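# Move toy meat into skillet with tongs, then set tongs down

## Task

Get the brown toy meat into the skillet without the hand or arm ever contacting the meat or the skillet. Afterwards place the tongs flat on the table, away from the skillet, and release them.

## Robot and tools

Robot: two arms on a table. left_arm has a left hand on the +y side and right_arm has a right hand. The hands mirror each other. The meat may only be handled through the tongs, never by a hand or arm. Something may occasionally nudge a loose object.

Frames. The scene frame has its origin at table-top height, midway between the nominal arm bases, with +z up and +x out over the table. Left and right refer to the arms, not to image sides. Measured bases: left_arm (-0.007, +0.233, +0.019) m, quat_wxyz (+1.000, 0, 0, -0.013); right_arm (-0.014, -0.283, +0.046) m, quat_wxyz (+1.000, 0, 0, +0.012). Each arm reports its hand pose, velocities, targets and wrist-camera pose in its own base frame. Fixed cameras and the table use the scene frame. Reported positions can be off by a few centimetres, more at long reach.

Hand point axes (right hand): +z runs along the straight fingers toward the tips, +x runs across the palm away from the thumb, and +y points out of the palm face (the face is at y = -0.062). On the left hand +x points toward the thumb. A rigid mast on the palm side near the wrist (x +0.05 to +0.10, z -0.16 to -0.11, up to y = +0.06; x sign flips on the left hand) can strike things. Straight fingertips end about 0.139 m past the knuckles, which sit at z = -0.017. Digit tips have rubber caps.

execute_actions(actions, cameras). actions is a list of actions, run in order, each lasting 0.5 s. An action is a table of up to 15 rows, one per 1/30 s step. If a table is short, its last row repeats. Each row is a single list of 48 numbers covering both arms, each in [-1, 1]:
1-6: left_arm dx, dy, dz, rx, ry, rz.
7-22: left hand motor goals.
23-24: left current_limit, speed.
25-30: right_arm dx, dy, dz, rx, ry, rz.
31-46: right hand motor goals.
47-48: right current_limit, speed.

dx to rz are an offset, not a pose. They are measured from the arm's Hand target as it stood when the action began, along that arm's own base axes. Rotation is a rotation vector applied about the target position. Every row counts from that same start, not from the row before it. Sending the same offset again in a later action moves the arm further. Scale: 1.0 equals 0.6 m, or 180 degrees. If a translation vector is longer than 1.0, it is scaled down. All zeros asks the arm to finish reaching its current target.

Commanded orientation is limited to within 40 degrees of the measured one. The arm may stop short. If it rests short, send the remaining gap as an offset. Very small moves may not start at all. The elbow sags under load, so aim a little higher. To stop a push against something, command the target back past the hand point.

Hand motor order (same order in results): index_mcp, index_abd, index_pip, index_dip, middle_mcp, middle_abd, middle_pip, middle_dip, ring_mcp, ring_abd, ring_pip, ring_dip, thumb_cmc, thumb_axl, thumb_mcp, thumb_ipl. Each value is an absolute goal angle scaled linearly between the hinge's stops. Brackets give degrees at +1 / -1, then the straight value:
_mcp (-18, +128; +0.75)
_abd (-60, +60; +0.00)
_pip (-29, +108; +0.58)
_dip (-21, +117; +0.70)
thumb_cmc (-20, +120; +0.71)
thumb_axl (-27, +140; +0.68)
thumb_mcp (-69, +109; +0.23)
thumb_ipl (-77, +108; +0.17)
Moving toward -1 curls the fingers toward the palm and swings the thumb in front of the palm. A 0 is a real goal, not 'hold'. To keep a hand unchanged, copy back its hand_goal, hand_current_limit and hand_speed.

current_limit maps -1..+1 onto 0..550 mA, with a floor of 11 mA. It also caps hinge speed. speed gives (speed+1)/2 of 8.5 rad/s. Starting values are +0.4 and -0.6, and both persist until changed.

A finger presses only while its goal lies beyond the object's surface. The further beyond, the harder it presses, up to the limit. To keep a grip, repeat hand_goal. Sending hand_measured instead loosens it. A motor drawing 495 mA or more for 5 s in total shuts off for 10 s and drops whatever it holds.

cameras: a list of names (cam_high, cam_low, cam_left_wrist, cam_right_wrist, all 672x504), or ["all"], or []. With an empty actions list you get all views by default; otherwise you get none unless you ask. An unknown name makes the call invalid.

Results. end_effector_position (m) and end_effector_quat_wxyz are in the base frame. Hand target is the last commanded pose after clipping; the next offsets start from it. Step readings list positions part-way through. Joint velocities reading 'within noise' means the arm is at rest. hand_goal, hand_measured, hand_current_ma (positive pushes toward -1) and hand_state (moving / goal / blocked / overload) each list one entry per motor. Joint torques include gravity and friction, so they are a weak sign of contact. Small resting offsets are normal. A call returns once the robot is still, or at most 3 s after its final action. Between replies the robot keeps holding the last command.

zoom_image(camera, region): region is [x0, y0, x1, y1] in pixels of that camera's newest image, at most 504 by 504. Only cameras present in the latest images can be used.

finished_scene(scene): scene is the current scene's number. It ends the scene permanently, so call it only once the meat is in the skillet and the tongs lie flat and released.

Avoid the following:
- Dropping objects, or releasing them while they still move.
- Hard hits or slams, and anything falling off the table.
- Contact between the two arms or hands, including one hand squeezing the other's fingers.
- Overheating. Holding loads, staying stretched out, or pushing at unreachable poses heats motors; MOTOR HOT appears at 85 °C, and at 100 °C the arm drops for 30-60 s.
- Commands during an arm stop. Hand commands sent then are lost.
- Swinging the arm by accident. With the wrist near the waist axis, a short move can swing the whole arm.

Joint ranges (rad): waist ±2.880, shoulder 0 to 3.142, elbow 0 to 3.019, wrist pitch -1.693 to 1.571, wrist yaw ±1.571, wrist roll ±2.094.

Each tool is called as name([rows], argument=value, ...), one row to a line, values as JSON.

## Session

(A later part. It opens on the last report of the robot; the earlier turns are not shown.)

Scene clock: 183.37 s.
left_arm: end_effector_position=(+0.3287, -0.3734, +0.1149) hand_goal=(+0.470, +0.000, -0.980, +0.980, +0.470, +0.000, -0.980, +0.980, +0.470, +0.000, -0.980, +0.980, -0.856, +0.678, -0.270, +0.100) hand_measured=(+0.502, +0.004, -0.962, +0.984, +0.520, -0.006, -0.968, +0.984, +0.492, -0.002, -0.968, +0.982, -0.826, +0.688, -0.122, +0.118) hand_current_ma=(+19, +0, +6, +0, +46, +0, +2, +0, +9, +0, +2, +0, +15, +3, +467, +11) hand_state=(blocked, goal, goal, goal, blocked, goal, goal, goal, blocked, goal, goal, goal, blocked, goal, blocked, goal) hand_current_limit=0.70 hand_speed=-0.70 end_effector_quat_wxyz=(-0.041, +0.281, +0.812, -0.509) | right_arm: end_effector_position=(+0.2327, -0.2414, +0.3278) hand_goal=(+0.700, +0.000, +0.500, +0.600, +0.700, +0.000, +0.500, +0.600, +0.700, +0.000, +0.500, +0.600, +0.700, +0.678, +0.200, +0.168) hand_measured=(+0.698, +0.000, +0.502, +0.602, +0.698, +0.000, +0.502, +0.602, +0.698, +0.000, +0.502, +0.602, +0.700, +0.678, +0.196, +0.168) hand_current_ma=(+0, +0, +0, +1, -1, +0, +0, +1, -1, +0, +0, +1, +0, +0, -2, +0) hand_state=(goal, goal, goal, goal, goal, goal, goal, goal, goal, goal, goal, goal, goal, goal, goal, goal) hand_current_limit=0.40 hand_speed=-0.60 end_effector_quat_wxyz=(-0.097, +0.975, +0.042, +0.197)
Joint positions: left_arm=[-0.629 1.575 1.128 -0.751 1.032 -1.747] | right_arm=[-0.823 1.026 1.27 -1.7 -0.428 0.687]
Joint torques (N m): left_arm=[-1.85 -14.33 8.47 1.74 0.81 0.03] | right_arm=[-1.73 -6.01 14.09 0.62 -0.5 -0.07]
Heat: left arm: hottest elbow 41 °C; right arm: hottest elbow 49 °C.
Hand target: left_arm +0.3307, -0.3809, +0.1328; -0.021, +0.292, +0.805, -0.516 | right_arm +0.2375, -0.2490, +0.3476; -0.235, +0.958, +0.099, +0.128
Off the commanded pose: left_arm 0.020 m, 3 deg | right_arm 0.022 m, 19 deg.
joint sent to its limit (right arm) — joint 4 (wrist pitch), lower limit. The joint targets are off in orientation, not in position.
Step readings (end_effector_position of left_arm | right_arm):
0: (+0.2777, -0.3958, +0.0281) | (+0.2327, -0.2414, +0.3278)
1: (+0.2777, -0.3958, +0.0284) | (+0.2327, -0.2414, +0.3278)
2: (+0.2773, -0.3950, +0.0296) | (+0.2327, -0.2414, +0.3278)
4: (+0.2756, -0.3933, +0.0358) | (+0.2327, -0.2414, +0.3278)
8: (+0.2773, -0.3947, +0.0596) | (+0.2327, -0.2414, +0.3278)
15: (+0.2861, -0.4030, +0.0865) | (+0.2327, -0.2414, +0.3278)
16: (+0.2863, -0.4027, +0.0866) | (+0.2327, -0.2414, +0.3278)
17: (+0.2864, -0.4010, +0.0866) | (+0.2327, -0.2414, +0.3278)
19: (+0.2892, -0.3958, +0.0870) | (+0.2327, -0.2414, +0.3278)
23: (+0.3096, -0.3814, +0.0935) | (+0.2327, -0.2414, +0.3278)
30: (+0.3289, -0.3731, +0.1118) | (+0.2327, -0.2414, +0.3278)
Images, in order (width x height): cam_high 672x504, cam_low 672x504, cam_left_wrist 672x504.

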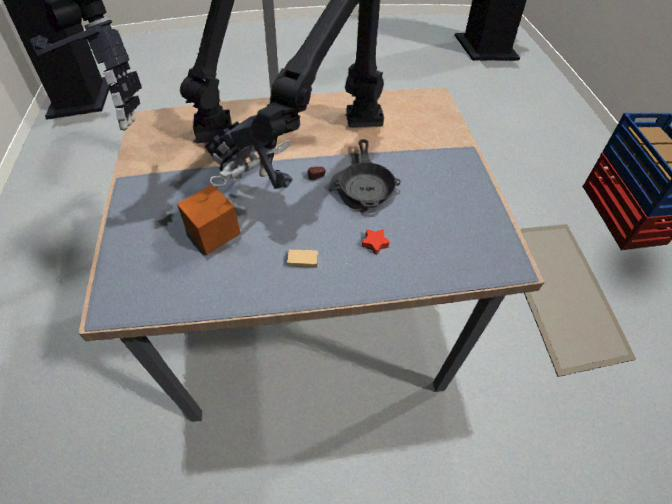

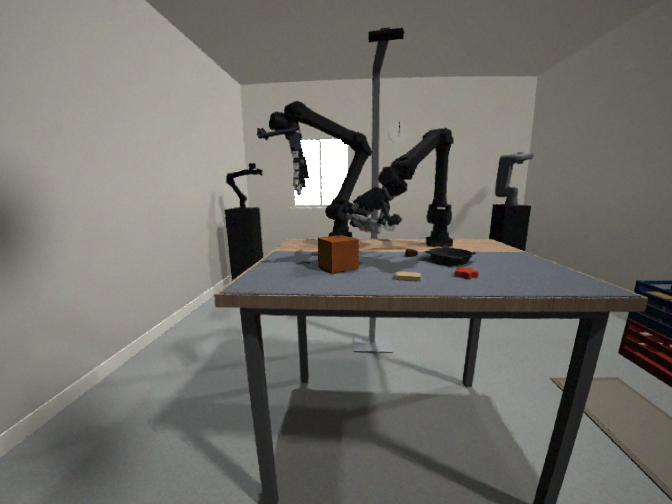

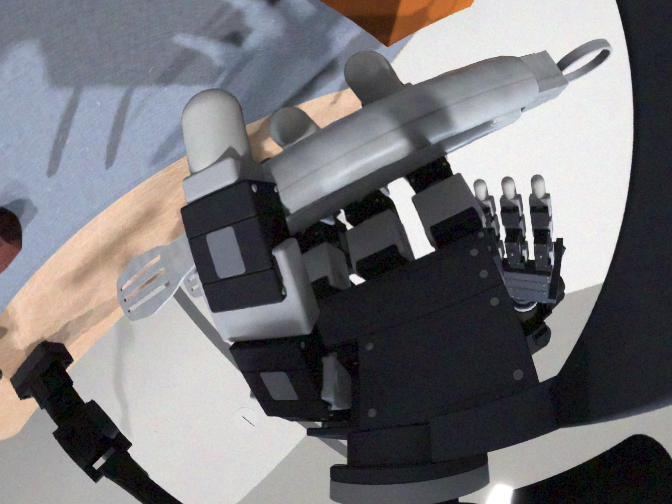

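execute_actions([
  [[0.035,0.06,-0.06,0.0217,0.0362,0.0885,0.47,0,-0.98,0.98,0.47,0,-0.98,0.98,0.47,0,-0.98,0.98,-0.857,0.677,-0.27,0.1,0.7,-0.7,0,0,0,0,0,0,0.7,0,0.5,0.6,0.7,0,0.5,0.6,0.7,0,0.5,0.6,0.7,0.678,0.2,0.168,0.4,-0.6]],
  [[0.0,0.0,-0.05,0,0,0,0.47,0,-0.98,0.98,0.47,0,-0.98,0.98,0.47,0,-0.98,0.98,-0.857,0.677,-0.27,0.1,0.7,-0.7,0,0,0,0,0,0,0.7,0,0.5,0.6,0.7,0,0.5,0.6,0.7,0,0.5,0.6,0.7,0.678,0.2,0.168,0.4,-0.6]],
], cameras=["cam_high","cam_low","cam_left_wrist"])

zoom_image(camera="cam_high", region=[200, 130, 330, 250])

zoom_image(camera="cam_low", region=[330, 200, 430, 280])

Scene clock: 192.97 s.
left_arm: end_effector_position=(+0.3486, -0.3405, +0.0631) hand_goal=(+0.470, +0.000, -0.980, +0.980, +0.470, +0.000, -0.980, +0.980, +0.470, +0.000, -0.980, +0.980, -0.856, +0.678, -0.270, +0.100) hand_measured=(+0.502, +0.004, -0.962, +0.984, +0.520, -0.006, -0.968, +0.984, +0.492, -0.002, -0.968, +0.982, -0.826, +0.688, -0.122, +0.118) hand_current_ma=(+19, +0, +6, +0, +46, +0, +2, +0, +9, +0, +2, +0, +15, +3, +467, +11) hand_state=(blocked, goal, goal, goal, blocked, goal, goal, goal, blocked, goal, goal, goal, blocked, goal, blocked, goal) hand_current_limit=0.70 hand_speed=-0.70 end_effector_quat_wxyz=(-0.012, +0.144, +0.855, -0.497) | right_arm: end_effector_position=(+0.2327, -0.2414, +0.3278) hand_goal=(+0.700, +0.000, +0.500, +0.600, +0.700, +0.000, +0.500, +0.600, +0.700, +0.000, +0.500, +0.600, +0.700, +0.678, +0.200, +0.168) hand_measured=(+0.698, +0.000, +0.502, +0.602, +0.698, +0.000, +0.502, +0.602, +0.698, +0.000, +0.502, +0.602, +0.700, +0.678, +0.196, +0.168) hand_current_ma=(+0, +0, +0, +1, -1, +0, +0, +1, -1, +0, +0, +1, +0, +0, -2, +0) hand_state=(goal, goal, goal, goal, goal, goal, goal, goal, goal, goal, goal, goal, goal, goal, goal, goal) hand_current_limit=0.40 hand_speed=-0.60 end_effector_quat_wxyz=(-0.097, +0.975, +0.042, +0.197)
Joint positions: left_arm=[-0.561 1.587 0.977 -0.408 0.935 -2.083] | right_arm=[-0.823 1.026 1.27 -1.7 -0.428 0.687]
Joint torques (N m): left_arm=[-1.32 -11.87 7.65 2.07 0.68 0.01] | right_arm=[-1.08 -6.24 14.22 0.59 -0.53 -0.07]
Heat: left arm: hottest elbow 40 °C; right arm: hottest elbow 49 °C.
Hand target: left_arm +0.3518, -0.3449, +0.0669; -0.005, +0.147, +0.852, -0.502 | right_arm +0.2375, -0.2490, +0.3476; -0.235, +0.958, +0.099, +0.128
Off the commanded pose: left_arm 0.007 m, 1 deg | right_arm 0.022 m, 19 deg.
joint sent to its limit (right arm) — joint 4 (wrist pitch), lower limit. The joint targets are off in orientation, not in position.
Step readings (end_effector_position of left_arm | right_arm):
0: (+0.3286, -0.3734, +0.1149) | (+0.2327, -0.2414, +0.3278)
1: (+0.3289, -0.3733, +0.1147) | (+0.2327, -0.2414, +0.3278)
2: (+0.3302, -0.3729, +0.1130) | (+0.2327, -0.2414, +0.3278)
4: (+0.3353, -0.3704, +0.1071) | (+0.2327, -0.2414, +0.3278)
8: (+0.3435, -0.3529, +0.0909) | (+0.2327, -0.2414, +0.3278)
15: (+0.3493, -0.3400, +0.0805) | (+0.2327, -0.2414, +0.3278)
16: (+0.3493, -0.3403, +0.0803) | (+0.2327, -0.2414, +0.3278)
17: (+0.3497, -0.3407, +0.0795) | (+0.2327, -0.2414, +0.3278)
19: (+0.3510, -0.3416, +0.0767) | (+0.2327, -0.2414, +0.3278)
23: (+0.3490, -0.3404, +0.0693) | (+0.2327, -0.2414, +0.3278)
30: (+0.3482, -0.3401, +0.0629) | (+0.2327, -0.2414, +0.3278)
Images, in order (width x height): cam_high 672x504, cam_low 672x504, cam_left_wrist 672x504.

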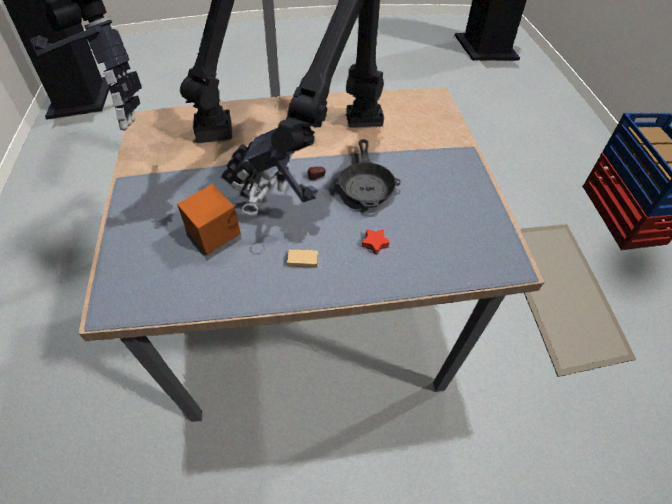

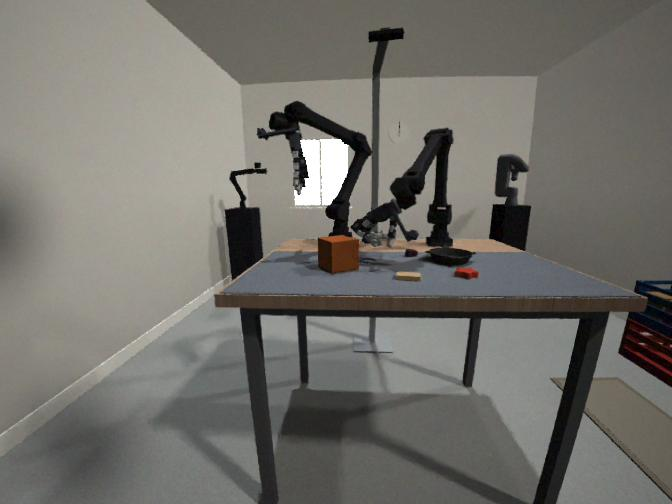

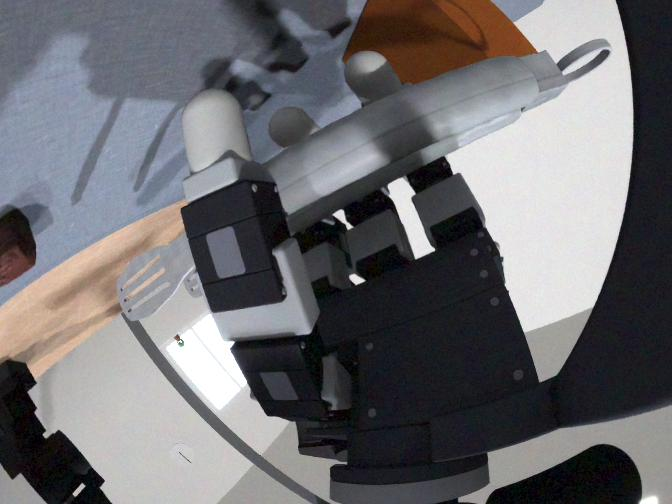

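Scaled by 3.877.

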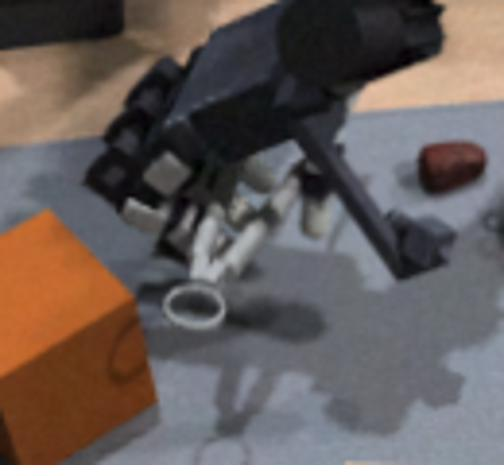

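Scaled by 5.040.

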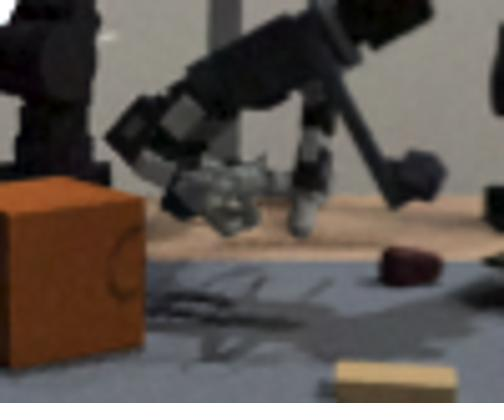

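execute_actions([
  [[0.0,0.0,0.0,0,0,0,0.54,0,-0.98,0.98,0.54,0,-0.98,0.98,0.54,0,-0.98,0.98,-0.857,0.677,-0.27,0.1,0.7,-0.7,0,0,0,0,0,0,0.7,0,0.5,0.6,0.7,0,0.5,0.6,0.7,0,0.5,0.6,0.7,0.678,0.2,0.168,0.4,-0.6]],
], cameras=["cam_high","cam_low","cam_left_wrist"])

zoom_image(camera="cam_high", region=[220, 130, 310, 220])

zoom_image(camera="cam_left_wrist", region=[60, 0, 500, 360])

Scene clock: 210.57 s.
left_arm: end_effector_position=(+0.3486, -0.3403, +0.0624) hand_goal=(+0.540, +0.000, -0.980, +0.980, +0.540, +0.000, -0.980, +0.980, +0.540, +0.000, -0.980, +0.980, -0.856, +0.678, -0.270, +0.100) hand_measured=(+0.540, +0.002, -0.972, +0.984, +0.550, -0.002, -0.962, +0.986, +0.538, -0.002, -0.972, +0.982, -0.838, +0.688, -0.228, +0.110) hand_current_ma=(+0, +0, +1, +0, +2, +0, +5, +1, +0, +0, +1, +0, +5, +3, +46, +3) hand_state=(goal, goal, goal, goal, goal, goal, goal, goal, goal, goal, goal, goal, goal, goal, blocked, goal) hand_current_limit=0.70 hand_speed=-0.70 end_effector_quat_wxyz=(-0.012, +0.142, +0.856, -0.497) | right_arm: end_effector_position=(+0.2327, -0.2414, +0.3278) hand_goal=(+0.700, +0.000, +0.500, +0.600, +0.700, +0.000, +0.500, +0.600, +0.700, +0.000, +0.500, +0.600, +0.700, +0.678, +0.200, +0.168) hand_measured=(+0.698, +0.000, +0.502, +0.602, +0.698, +0.000, +0.502, +0.602, +0.698, +0.000, +0.502, +0.602, +0.700, +0.678, +0.196, +0.168) hand_current_ma=(+0, +0, +0, +1, -1, +0, +0, +1, -1, +0, +0, +1, +0, +0, -2, +0) hand_state=(goal, goal, goal, goal, goal, goal, goal, goal, goal, goal, goal, goal, goal, goal, goal, goal) hand_current_limit=0.40 hand_speed=-0.60 end_effector_quat_wxyz=(-0.097, +0.975, +0.042, +0.197)
Joint positions: left_arm=[-0.561 1.588 0.976 -0.405 0.933 -2.086] | right_arm=[-0.823 1.026 1.27 -1.7 -0.428 0.687]
Joint torques (N m): left_arm=[-1.26 -11.93 7.68 2.03 0.74 0.03] | right_arm=[-1.49 -6.59 14.09 0.51 -0.5 -0.06]
Heat: left arm: hottest elbow 39 °C; right arm: hottest elbow 50 °C.
Hand target: left_arm +0.3519, -0.3449, +0.0670; -0.005, +0.147, +0.852, -0.502 | right_arm +0.2375, -0.2490, +0.3476; -0.235, +0.958, +0.099, +0.128
Off the commanded pose: left_arm 0.007 m, 1 deg | right_arm 0.022 m, 19 deg.
joint sent to its limit (right arm) — joint 4 (wrist pitch), lower limit. The joint targets are off in orientation, not in position.
Step readings (end_effector_position of left_arm | right_arm):
0: (+0.3486, -0.3405, +0.0632) | (+0.2327, -0.2414, +0.3278)
1: (+0.3486, -0.3404, +0.0631) | (+0.2327, -0.2414, +0.3278)
2: (+0.3486, -0.3404, +0.0631) | (+0.2327, -0.2414, +0.3278)
4: (+0.3487, -0.3405, +0.0631) | (+0.2327, -0.2414, +0.3278)
8: (+0.3490, -0.3407, +0.0633) | (+0.2327, -0.2414, +0.3278)
15: (+0.3486, -0.3403, +0.0624) | (+0.2327, -0.2414, +0.3278)
Images, in order (width x height): cam_high 672x504, cam_low 672x504, cam_left_wrist 672x504.

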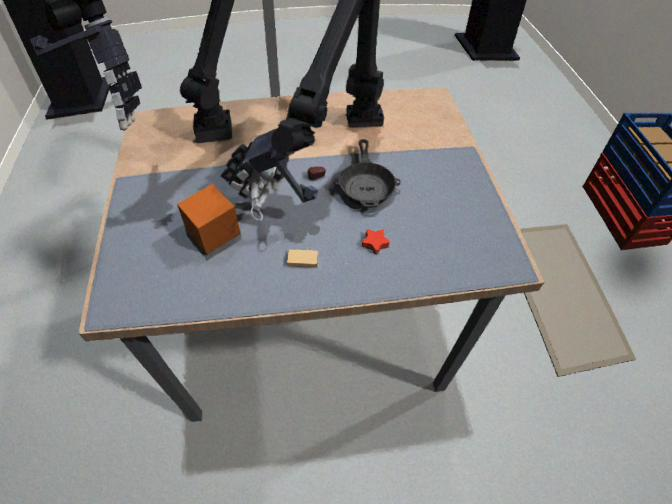

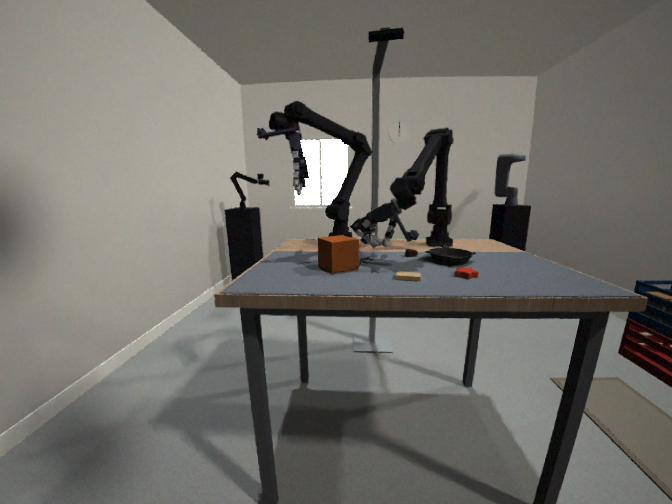

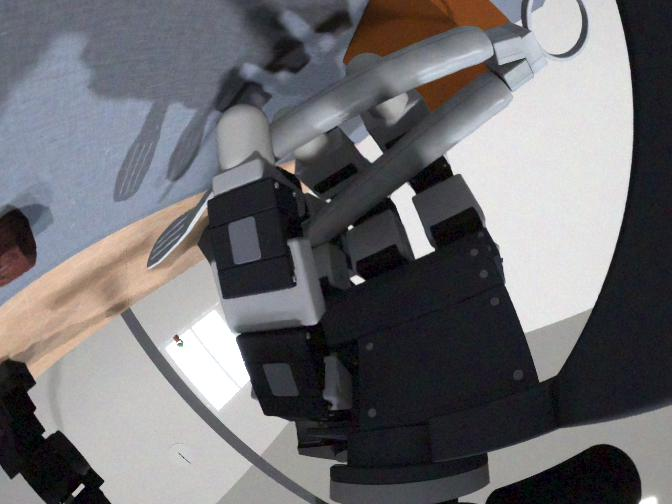

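Scaled by 5.600.

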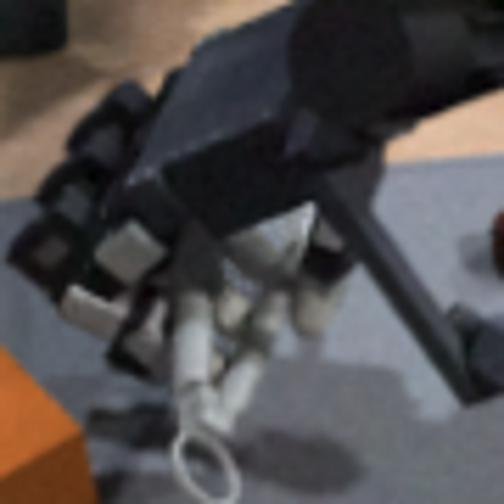

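Scaled by 1.145 from the camera's 672x504 image, which has a finer 960x720 frame.

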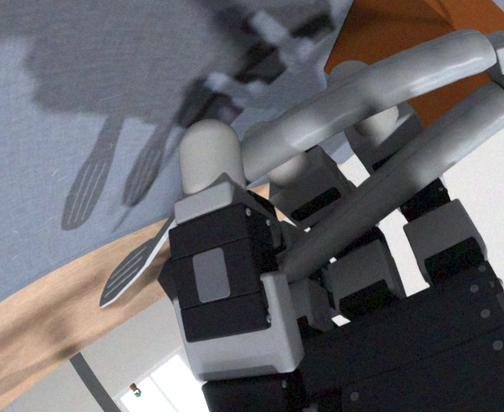

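execute_actions([
  [[0.0,0.0,-0.06,0,0,0,0.54,0,-0.98,0.98,0.54,0,-0.98,0.98,0.54,0,-0.98,0.98,-0.857,0.677,-0.27,0.1,0.5,-0.7,0,0,0,0,0,0,0.7,0,0.5,0.6,0.7,0,0.5,0.6,0.7,0,0.5,0.6,0.7,0.678,0.2,0.168,0.4,-0.6]],
  [[0.0,0.0,-0.025,0,0,0,0.54,0,-0.98,0.98,0.54,0,-0.98,0.98,0.54,0,-0.98,0.98,-0.857,0.677,-0.27,0.1,0.5,-0.7,0,0,0,0,0,0,0.7,0,0.5,0.6,0.7,0,0.5,0.6,0.7,0,0.5,0.6,0.7,0.678,0.2,0.168,0.4,-0.6]],
], cameras=["cam_high","cam_low","cam_left_wrist"])

zoom_image(camera="cam_high", region=[220, 140, 310, 230])

zoom_image(camera="cam_low", region=[330, 200, 430, 280])

Scene clock: 217.30 s.
left_arm: end_effector_position=(+0.3490, -0.3406, +0.0138) hand_goal=(+0.540, +0.000, -0.980, +0.980, +0.540, +0.000, -0.980, +0.980, +0.540, +0.000, -0.980, +0.980, -0.856, +0.678, -0.270, +0.100) hand_measured=(+0.540, +0.002, -0.972, +0.984, +0.550, -0.002, -0.962, +0.986, +0.538, -0.002, -0.972, +0.982, -0.838, +0.688, -0.228, +0.110) hand_current_ma=(+0, +0, +1, +0, +2, +0, +5, +1, +0, +0, +1, +0, +5, +3, +46, +3) hand_state=(goal, goal, goal, goal, goal, goal, goal, goal, goal, goal, goal, goal, goal, goal, blocked, goal) hand_current_limit=0.50 hand_speed=-0.70 end_effector_quat_wxyz=(-0.011, +0.143, +0.856, -0.497) | right_arm: end_effector_position=(+0.2327, -0.2414, +0.3278) hand_goal=(+0.700, +0.000, +0.500, +0.600, +0.700, +0.000, +0.500, +0.600, +0.700, +0.000, +0.500, +0.600, +0.700, +0.678, +0.200, +0.168) hand_measured=(+0.698, +0.000, +0.502, +0.602, +0.698, +0.000, +0.502, +0.602, +0.698, +0.000, +0.502, +0.602, +0.700, +0.678, +0.196, +0.168) hand_current_ma=(+0, +0, +0, +1, -1, +0, +0, +1, -1, +0, +0, +1, +0, +0, -2, +0) hand_state=(goal, goal, goal, goal, goal, goal, goal, goal, goal, goal, goal, goal, goal, goal, goal, goal) hand_current_limit=0.40 hand_speed=-0.60 end_effector_quat_wxyz=(-0.097, +0.975, +0.042, +0.197)
Joint positions: left_arm=[-0.561 1.676 0.927 -0.265 0.933 -2.087] | right_arm=[-0.823 1.026 1.27 -1.7 -0.428 0.687]
Joint torques (N m): left_arm=[-1.32 -12.1 6.84 2.18 0.74 0.03] | right_arm=[-1.55 -6.24 14 0.55 -0.48 -0.07]
Heat: left arm: hottest elbow 39 °C; right arm: hottest elbow 50 °C.
Hand target: left_arm +0.3519, -0.3449, +0.0160; -0.005, +0.147, +0.852, -0.502 | right_arm +0.2375, -0.2490, +0.3476; -0.235, +0.958, +0.099, +0.128
Off the commanded pose: left_arm 0.005 m, 1 deg | right_arm 0.022 m, 19 deg.
joint sent to its limit (right arm) — joint 4 (wrist pitch), lower limit. The joint targets are off in orientation, not in position.
Step readings (end_effector_position of left_arm | right_arm):
0: (+0.3486, -0.3403, +0.0624) | (+0.2327, -0.2414, +0.3278)
1: (+0.3486, -0.3403, +0.0621) | (+0.2327, -0.2414, +0.3278)
2: (+0.3493, -0.3407, +0.0613) | (+0.2327, -0.2414, +0.3278)
4: (+0.3514, -0.3420, +0.0569) | (+0.2327, -0.2414, +0.3278)
8: (+0.3498, -0.3410, +0.0382) | (+0.2327, -0.2414, +0.3278)
15: (+0.3443, -0.3376, +0.0210) | (+0.2327, -0.2414, +0.3278)
16: (+0.3448, -0.3379, +0.0212) | (+0.2327, -0.2414, +0.3278)
17: (+0.3461, -0.3387, +0.0216) | (+0.2327, -0.2414, +0.3278)
19: (+0.3485, -0.3402, +0.0218) | (+0.2327, -0.2414, +0.3278)
23: (+0.3515, -0.3421, +0.0193) | (+0.2327, -0.2414, +0.3278)
30: (+0.3489, -0.3405, +0.0138) | (+0.2327, -0.2414, +0.3278)
Images, in order (width x height): cam_high 672x504, cam_low 672x504, cam_left_wrist 672x504.

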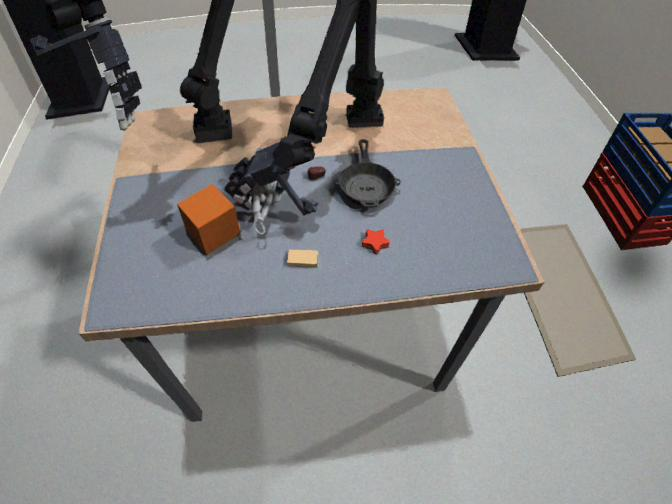

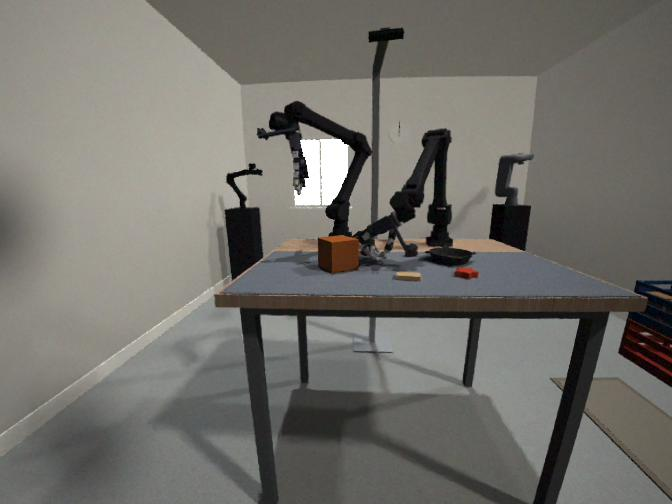

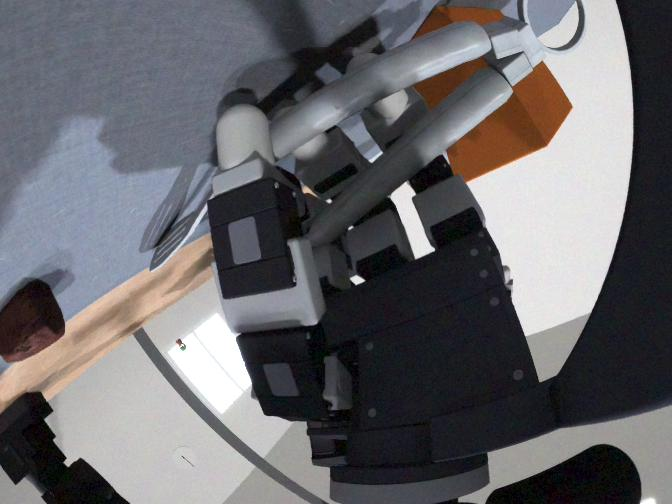

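Scaled by 5.600.

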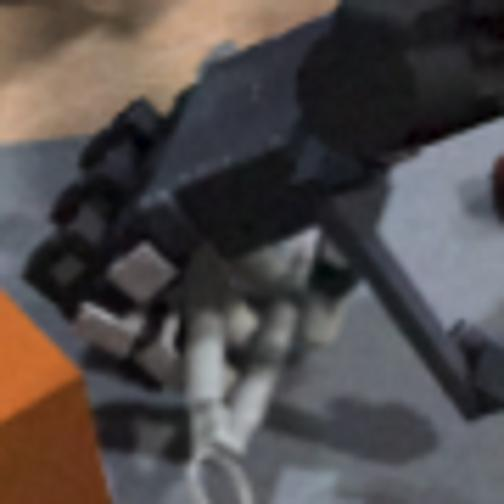

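Scaled by 5.040.

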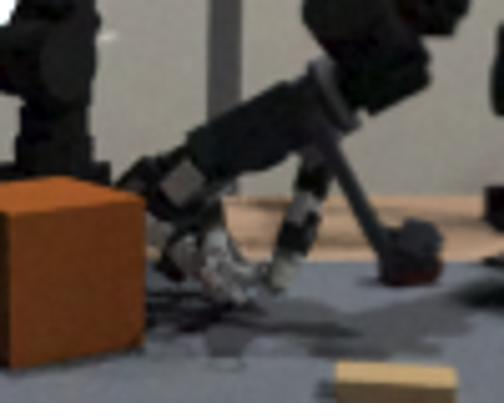

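execute_actions([
  [[0.0,0.0,-0.016,0,0,0,0.54,0,-0.98,0.98,0.54,0,-0.98,0.98,0.54,0,-0.98,0.98,-0.857,0.677,-0.2,0.1,0.5,-0.7,0,0,0,0,0,0,0.7,0,0.5,0.6,0.7,0,0.5,0.6,0.7,0,0.5,0.6,0.7,0.678,0.2,0.168,0.4,-0.6]],
  [[0.0,0.0,0,0,0,0,0.64,0,-0.98,0.98,0.64,0,-0.98,0.98,0.64,0,-0.98,0.98,-0.857,0.677,-0.15,0.1,0.5,-0.85,0,0,0,0,0,0,0.7,0,0.5,0.6,0.7,0,0.5,0.6,0.7,0,0.5,0.6,0.7,0.678,0.2,0.168,0.4,-0.6]],
  [[0.0,0.0,0,0,0,0,0.74,0,-0.98,0.98,0.74,0,-0.98,0.98,0.74,0,-0.98,0.98,-0.857,0.677,-0.1,0.1,0.5,-0.85,0,0,0,0,0,0,0.7,0,0.5,0.6,0.7,0,0.5,0.6,0.7,0,0.5,0.6,0.7,0.678,0.2,0.168,0.4,-0.6]],
], cameras=["cam_high","cam_low","cam_left_wrist"])

zoom_image(camera="cam_high", region=[220, 140, 310, 230])

zoom_image(camera="cam_low", region=[330, 200, 430, 280])

Scene clock: 225.77 s.
left_arm: end_effector_position=(+0.3523, -0.3430, +0.0091) hand_goal=(+0.740, +0.000, -0.980, +0.980, +0.740, +0.000, -0.980, +0.980, +0.740, +0.000, -0.980, +0.980, -0.856, +0.678, -0.100, +0.100) hand_measured=(+0.726, +0.002, -0.974, +0.982, +0.730, -0.002, -0.974, +0.984, +0.726, -0.002, -0.974, +0.982, -0.848, +0.682, -0.102, +0.102) hand_current_ma=(-4, +0, +1, +0, -2, +0, +1, +0, -4, +0, +1, +0, +1, +1, +0, +0) hand_state=(goal, goal, goal, goal, goal, goal, goal, goal, goal, goal, goal, goal, goal, goal, goal, goal) hand_current_limit=0.50 hand_speed=-0.85 end_effector_quat_wxyz=(-0.005, +0.146, +0.853, -0.500) | right_arm: end_effector_position=(+0.2327, -0.2414, +0.3278) hand_goal=(+0.700, +0.000, +0.500, +0.600, +0.700, +0.000, +0.500, +0.600, +0.700, +0.000, +0.500, +0.600, +0.700, +0.678, +0.200, +0.168) hand_measured=(+0.698, +0.000, +0.502, +0.602, +0.698, +0.000, +0.502, +0.602, +0.698, +0.000, +0.502, +0.602, +0.700, +0.678, +0.196, +0.168) hand_current_ma=(+0, +0, +0, +1, -1, +0, +0, +1, -1, +0, +0, +1, +0, +0, -2, +0) hand_state=(goal, goal, goal, goal, goal, goal, goal, goal, goal, goal, goal, goal, goal, goal, goal, goal) hand_current_limit=0.40 hand_speed=-0.60 end_effector_quat_wxyz=(-0.097, +0.975, +0.042, +0.197)
Joint positions: left_arm=[-0.561 1.689 0.924 -0.233 0.935 -2.087] | right_arm=[-0.823 1.026 1.27 -1.7 -0.428 0.687]
Joint torques (N m): left_arm=[-1.32 -11.69 6.43 1.99 0.7 0.04] | right_arm=[-1.26 -6.07 14.05 0.62 -0.54 -0.06]
Heat: left arm: hottest elbow 39 °C; right arm: hottest elbow 50 °C.
Hand target: left_arm +0.3518, -0.3449, +0.0063; -0.005, +0.147, +0.852, -0.502 | right_arm +0.2375, -0.2490, +0.3476; -0.235, +0.958, +0.099, +0.128
Off the commanded pose: left_arm 0.003 m, 0 deg | right_arm 0.022 m, 19 deg.
joint sent to its limit (right arm) — joint 4 (wrist pitch), lower limit. The joint targets are off in orientation, not in position.
Step readings (end_effector_position of left_arm | right_arm):
0: (+0.3491, -0.3406, +0.0139) | (+0.2327, -0.2414, +0.3278)
1: (+0.3491, -0.3406, +0.0139) | (+0.2327, -0.2414, +0.3278)
2: (+0.3494, -0.3408, +0.0136) | (+0.2327, -0.2414, +0.3278)
4: (+0.3506, -0.3416, +0.0129) | (+0.2327, -0.2414, +0.3278)
8: (+0.3512, -0.3421, +0.0091) | (+0.2327, -0.2414, +0.3278)
15: (+0.3523, -0.3428, +0.0090) | (+0.2327, -0.2414, +0.3278)
16: (+0.3523, -0.3429, +0.0091) | (+0.2327, -0.2414, +0.3278)
17: (+0.3523, -0.3430, +0.0091) | (+0.2327, -0.2414, +0.3278)
19: (+0.3523, -0.3430, +0.0091) | (+0.2327, -0.2414, +0.3278)
23: (+0.3523, -0.3430, +0.0091) | (+0.2327, -0.2414, +0.3278)
30: (+0.3523, -0.3430, +0.0091) | (+0.2327, -0.2414, +0.3278)
31: (+0.3523, -0.3430, +0.0091) | (+0.2327, -0.2414, +0.3278)
32: (+0.3523, -0.3430, +0.0091) | (+0.2327, -0.2414, +0.3278)
34: (+0.3523, -0.3430, +0.0091) | (+0.2327, -0.2414, +0.3278)
38: (+0.3523, -0.3430, +0.0091) | (+0.2327, -0.2414, +0.3278)
45: (+0.3523, -0.3430, +0.0091) | (+0.2327, -0.2414, +0.3278)
Images, in order (width x height): cam_high 672x504, cam_low 672x504, cam_left_wrist 672x504.

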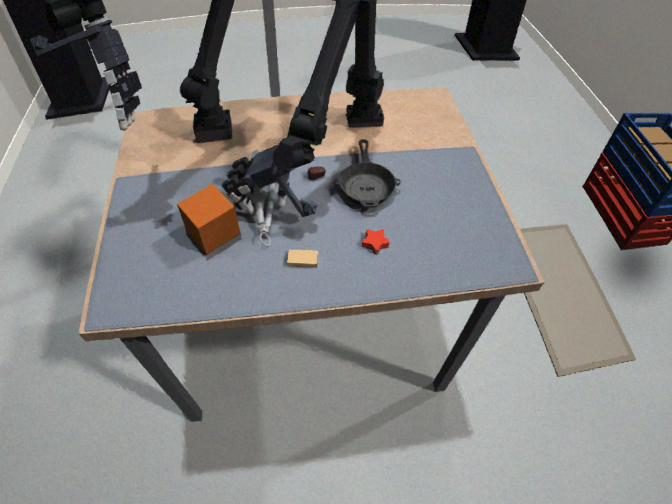

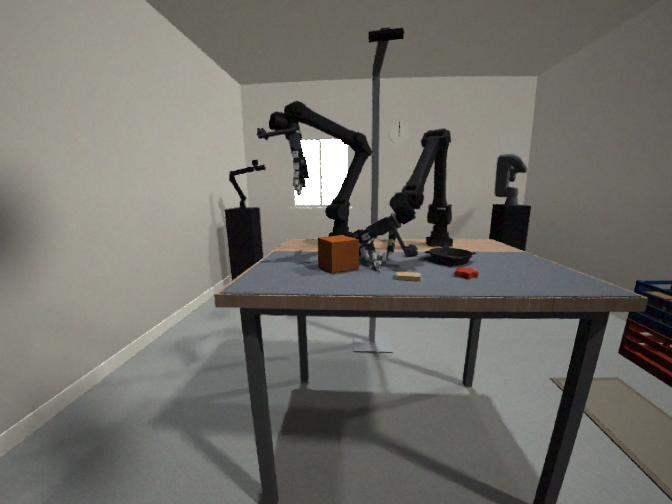

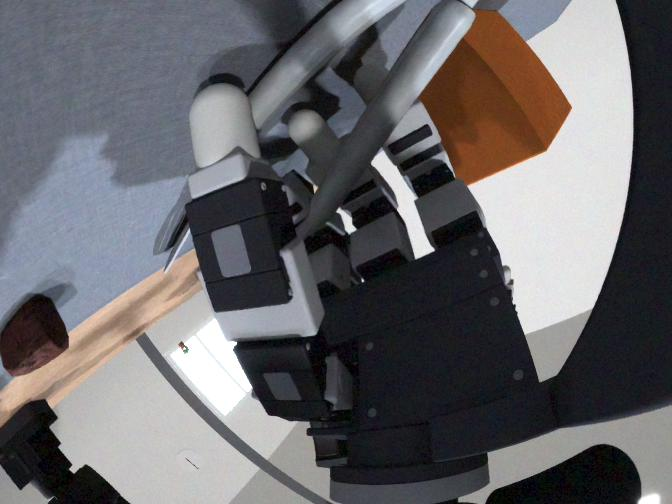

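Scaled by 5.600.

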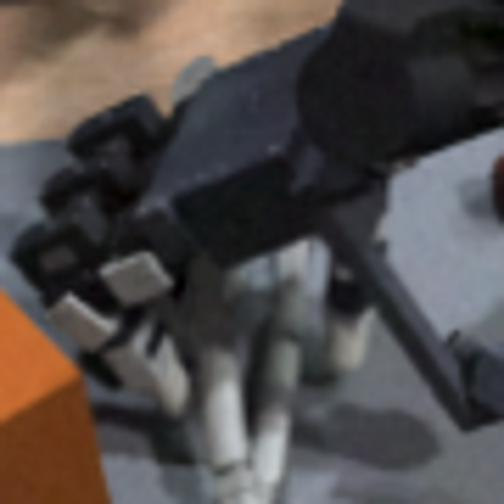

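Scaled by 5.040.

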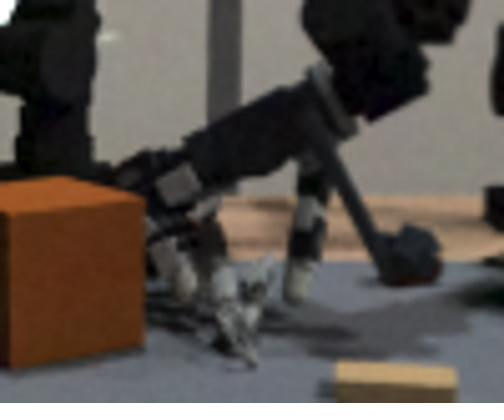

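execute_actions([
  [[0.0,0.0,0,0,0,0,0.86,0,-0.98,0.98,0.86,0,-0.98,0.98,0.86,0,-0.98,0.98,-0.857,0.677,0,0.13,0.5,-0.85,0,0,0,0,0,0,0.7,0,0.5,0.6,0.7,0,0.5,0.6,0.7,0,0.5,0.6,0.7,0.678,0.2,0.168,0.4,-0.6]],
  [[0.0,0.0,0,0,0,0,0.97,0,-0.98,0.98,0.97,0,-0.98,0.98,0.97,0,-0.98,0.98,-0.857,0.677,0.13,0.168,0.5,-0.85,0,0,0,0,0,0,0.7,0,0.5,0.6,0.7,0,0.5,0.6,0.7,0,0.5,0.6,0.7,0.678,0.2,0.168,0.4,-0.6]],
], cameras=["cam_high","cam_low","cam_left_wrist"])

zoom_image(camera="cam_high", region=[220, 140, 310, 250])

zoom_image(camera="cam_low", region=[330, 200, 430, 280])

Scene clock: 235.60 s.
left_arm: end_effector_position=(+0.3524, -0.3430, +0.0092) hand_goal=(+0.970, +0.000, -0.980, +0.980, +0.970, +0.000, -0.980, +0.980, +0.970, +0.000, -0.980, +0.980, -0.856, +0.678, +0.130, +0.168) hand_measured=(+0.954, +0.002, -0.974, +0.982, +0.956, -0.002, -0.976, +0.982, +0.954, -0.002, -0.974, +0.982, -0.848, +0.682, +0.124, +0.166) hand_current_ma=(-5, +0, +1, +0, -4, +0, +0, +0, -6, +0, +1, +0, +1, +0, -1, +0) hand_state=(goal, goal, goal, goal, goal, goal, goal, goal, goal, goal, goal, goal, goal, goal, goal, goal) hand_current_limit=0.50 hand_speed=-0.85 end_effector_quat_wxyz=(-0.005, +0.147, +0.853, -0.501) | right_arm: end_effector_position=(+0.2327, -0.2414, +0.3278) hand_goal=(+0.700, +0.000, +0.500, +0.600, +0.700, +0.000, +0.500, +0.600, +0.700, +0.000, +0.500, +0.600, +0.700, +0.678, +0.200, +0.168) hand_measured=(+0.698, +0.000, +0.502, +0.602, +0.698, +0.000, +0.502, +0.602, +0.698, +0.000, +0.502, +0.602, +0.700, +0.678, +0.196, +0.168) hand_current_ma=(+0, +0, +0, +1, -1, +0, +0, +1, -1, +0, +0, +1, +0, +0, -2, +0) hand_state=(goal, goal, goal, goal, goal, goal, goal, goal, goal, goal, goal, goal, goal, goal, goal, goal) hand_current_limit=0.40 hand_speed=-0.60 end_effector_quat_wxyz=(-0.097, +0.975, +0.042, +0.197)
Joint positions: left_arm=[-0.561 1.689 0.924 -0.232 0.935 -2.087] | right_arm=[-0.823 1.026 1.27 -1.7 -0.428 0.687]
Joint torques (N m): left_arm=[-1.32 -11.69 6.45 1.98 0.7 0.04] | right_arm=[-1.85 -6.3 14.11 0.58 -0.47 -0.06]
Heat: left arm: hottest elbow 39 °C; right arm: hottest elbow 50 °C.
Hand target: left_arm +0.3518, -0.3449, +0.0063; -0.005, +0.147, +0.852, -0.502 | right_arm +0.2375, -0.2490, +0.3476; -0.235, +0.958, +0.099, +0.128
Off the commanded pose: left_arm 0.003 m, 0 deg | right_arm 0.022 m, 19 deg.
joint sent to its limit (right arm) — joint 4 (wrist pitch), lower limit. The joint targets are off in orientation, not in position.
Step readings (end_effector_position of left_arm | right_arm):
0: (+0.3523, -0.3430, +0.0091) | (+0.2327, -0.2414, +0.3278)
1: (+0.3523, -0.3430, +0.0091) | (+0.2327, -0.2414, +0.3278)
2: (+0.3523, -0.3430, +0.0091) | (+0.2327, -0.2414, +0.3278)
4: (+0.3523, -0.3430, +0.0091) | (+0.2327, -0.2414, +0.3278)
8: (+0.3523, -0.3430, +0.0091) | (+0.2327, -0.2414, +0.3278)
15: (+0.3523, -0.3430, +0.0091) | (+0.2327, -0.2414, +0.3278)
16: (+0.3523, -0.3430, +0.0091) | (+0.2327, -0.2414, +0.3278)
17: (+0.3523, -0.3430, +0.0091) | (+0.2327, -0.2414, +0.3278)
19: (+0.3523, -0.3430, +0.0091) | (+0.2327, -0.2414, +0.3278)
23: (+0.3523, -0.3430, +0.0091) | (+0.2327, -0.2414, +0.3278)
30: (+0.3524, -0.3430, +0.0092) | (+0.2327, -0.2414, +0.3278)
Images, in order (width x height): cam_high 672x504, cam_low 672x504, cam_left_wrist 672x504.

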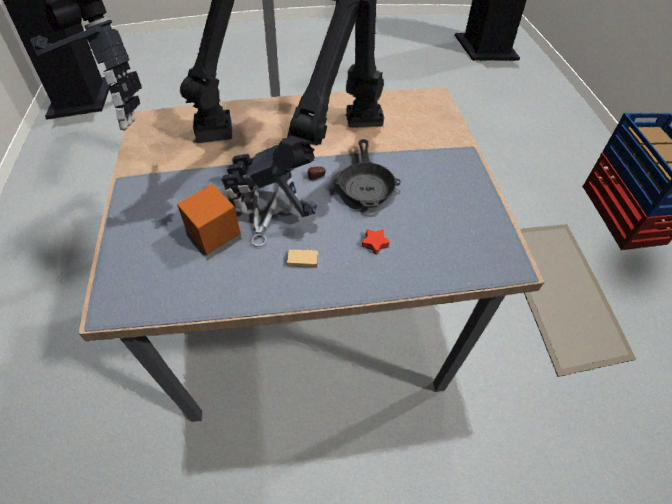

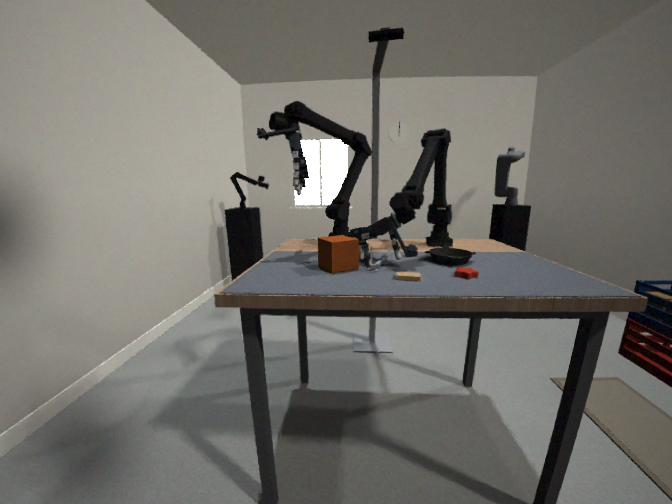

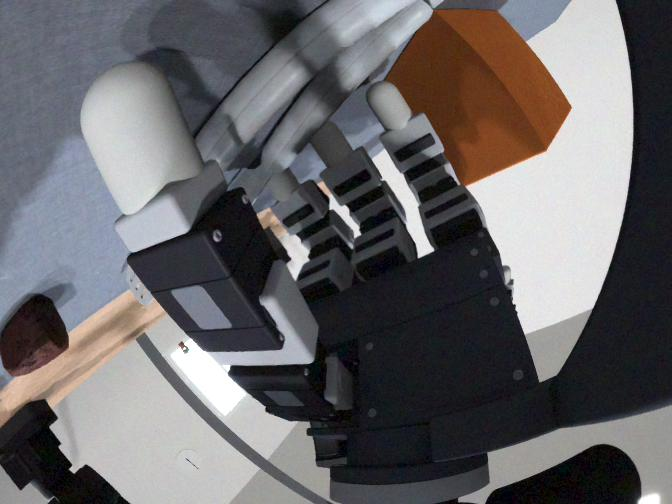

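Scaled by 4.582.

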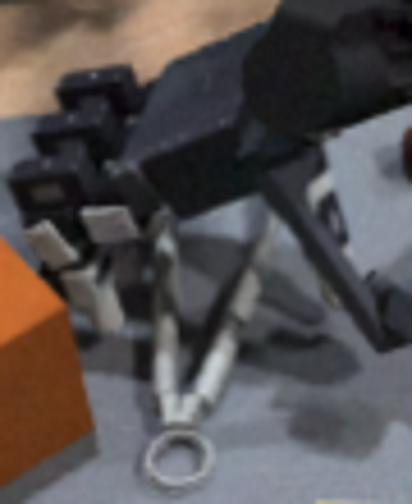

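Scaled by 5.040.

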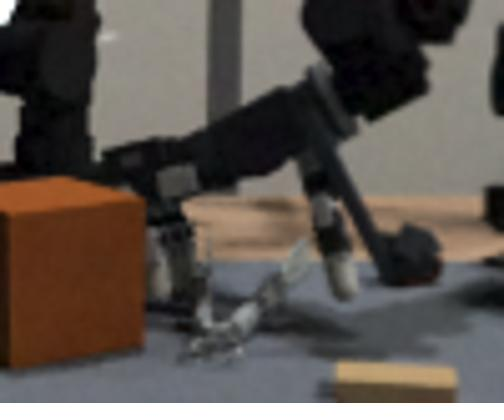

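execute_actions([
  [[0.0,0.0,-0.006,0,0,0,0.83,0,-0.98,0.98,0.83,0,-0.98,0.98,0.83,0,-0.98,0.98,-0.857,0.677,0,0.1,0.5,-0.7,0,0,0,0,0,0,0.7,0,0.5,0.6,0.7,0,0.5,0.6,0.7,0,0.5,0.6,0.7,0.678,0.2,0.168,0.4,-0.6]],
  [[0.0,0.0,0,0,0,0,0.74,0,-0.98,0.98,0.74,0,-0.98,0.98,0.74,0,-0.98,0.98,-0.857,0.677,-0.08,0.1,0.5,-0.7,0,0,0,0,0,0,0.7,0,0.5,0.6,0.7,0,0.5,0.6,0.7,0,0.5,0.6,0.7,0.678,0.2,0.168,0.4,-0.6]],
], cameras=["cam_high","cam_low","cam_left_wrist"])

zoom_image(camera="cam_high", region=[220, 140, 310, 250])

zoom_image(camera="cam_low", region=[330, 200, 430, 280])

Scene clock: 255.40 s.
left_arm: end_effector_position=(+0.3534, -0.3441, +0.0081) hand_goal=(+0.740, +0.000, -0.980, +0.980, +0.740, +0.000, -0.980, +0.980, +0.740, +0.000, -0.980, +0.980, -0.856, +0.678, -0.080, +0.100) hand_measured=(+0.766, +0.002, -0.970, +0.984, +0.760, -0.002, -0.972, +0.984, +0.736, -0.002, -0.974, +0.982, -0.852, +0.680, -0.042, +0.112) hand_current_ma=(+12, +0, +2, +0, +8, +0, +1, +0, +0, +0, +0, +0, +0, +0, +40, +5) hand_state=(blocked, goal, goal, goal, blocked, goal, goal, goal, goal, goal, goal, goal, goal, goal, blocked, goal) hand_current_limit=0.50 hand_speed=-0.70 end_effector_quat_wxyz=(-0.004, +0.148, +0.852, -0.502) | right_arm: end_effector_position=(+0.2327, -0.2414, +0.3278) hand_goal=(+0.700, +0.000, +0.500, +0.600, +0.700, +0.000, +0.500, +0.600, +0.700, +0.000, +0.500, +0.600, +0.700, +0.678, +0.200, +0.168) hand_measured=(+0.698, +0.000, +0.502, +0.602, +0.698, +0.000, +0.502, +0.602, +0.698, +0.000, +0.502, +0.602, +0.700, +0.678, +0.196, +0.168) hand_current_ma=(+0, +0, +0, +1, -1, +0, +0, +1, -1, +0, +0, +1, +0, +0, -2, +0) hand_state=(goal, goal, goal, goal, goal, goal, goal, goal, goal, goal, goal, goal, goal, goal, goal, goal) hand_current_limit=0.40 hand_speed=-0.60 end_effector_quat_wxyz=(-0.097, +0.975, +0.042, +0.197)
Joint positions: left_arm=[-0.561 1.693 0.924 -0.223 0.938 -2.088] | right_arm=[-0.823 1.026 1.27 -1.7 -0.428 0.687]
Joint torques (N m): left_arm=[-1.32 -11.46 6.2 1.99 0.6 0.05] | right_arm=[-1.85 -6.07 14.15 0.62 -0.5 -0.08]
Heat: left arm: hottest elbow 39 °C; right arm: hottest elbow 50 °C.
Hand target: left_arm +0.3517, -0.3448, +0.0026; -0.005, +0.147, +0.852, -0.502 | right_arm +0.2375, -0.2490, +0.3476; -0.235, +0.958, +0.099, +0.128
Off the commanded pose: left_arm 0.006 m, 0 deg | right_arm 0.022 m, 19 deg.
joint sent to its limit (right arm) — joint 4 (wrist pitch), lower limit. The joint targets are off in orientation, not in position.
Step readings (end_effector_position of left_arm | right_arm):
0: (+0.3524, -0.3430, +0.0092) | (+0.2327, -0.2414, +0.3278)
1: (+0.3524, -0.3430, +0.0092) | (+0.2327, -0.2414, +0.3278)
2: (+0.3525, -0.3431, +0.0092) | (+0.2327, -0.2414, +0.3278)
4: (+0.3527, -0.3437, +0.0096) | (+0.2327, -0.2414, +0.3278)
8: (+0.3533, -0.3440, +0.0092) | (+0.2327, -0.2414, +0.3278)
15: (+0.3534, -0.3441, +0.0083) | (+0.2327, -0.2414, +0.3278)
16: (+0.3534, -0.3441, +0.0083) | (+0.2327, -0.2414, +0.3278)
17: (+0.3535, -0.3442, +0.0083) | (+0.2327, -0.2414, +0.3278)
19: (+0.3535, -0.3441, +0.0081) | (+0.2327, -0.2414, +0.3278)
23: (+0.3534, -0.3441, +0.0081) | (+0.2327, -0.2414, +0.3278)
30: (+0.3534, -0.3441, +0.0081) | (+0.2327, -0.2414, +0.3278)
Images, in order (width x height): cam_high 672x504, cam_low 672x504, cam_left_wrist 672x504.

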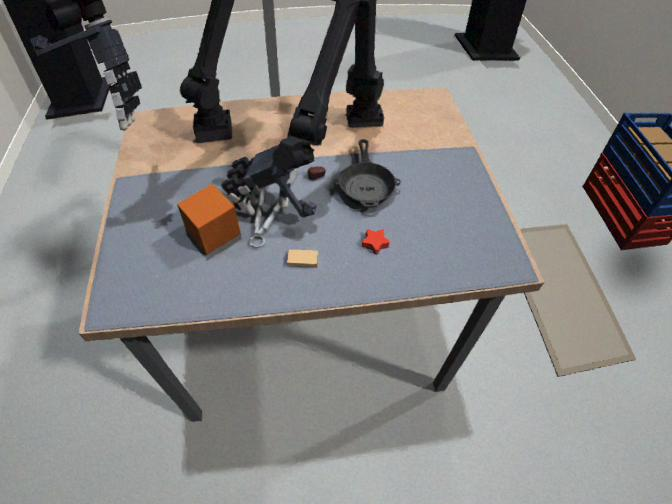

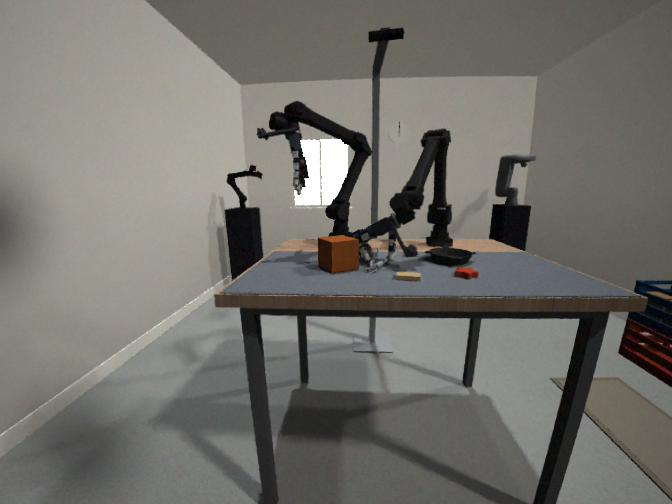

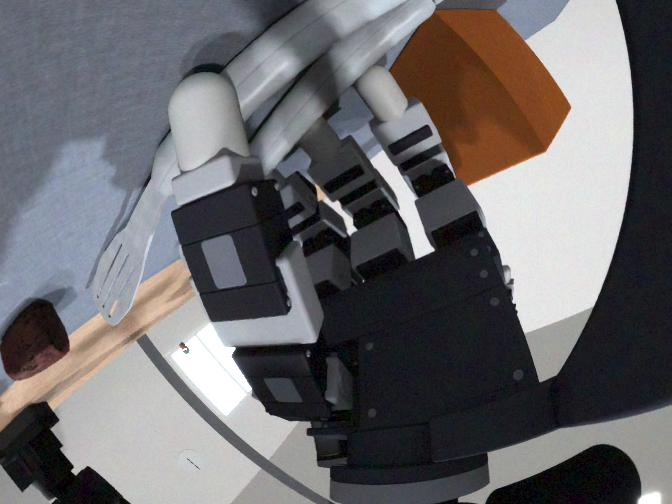

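Scaled by 4.582.

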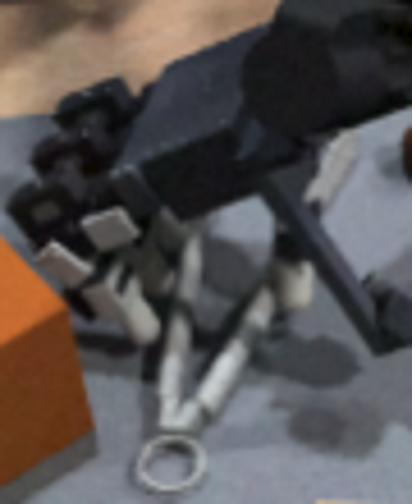

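Scaled by 5.040.

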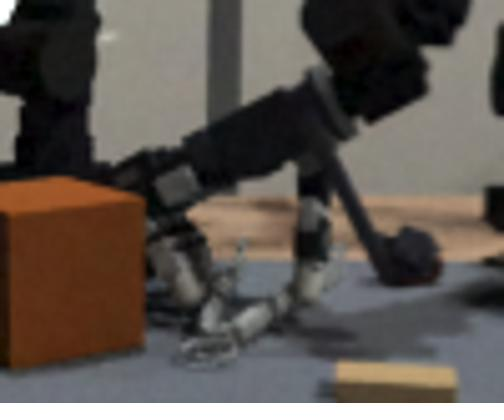

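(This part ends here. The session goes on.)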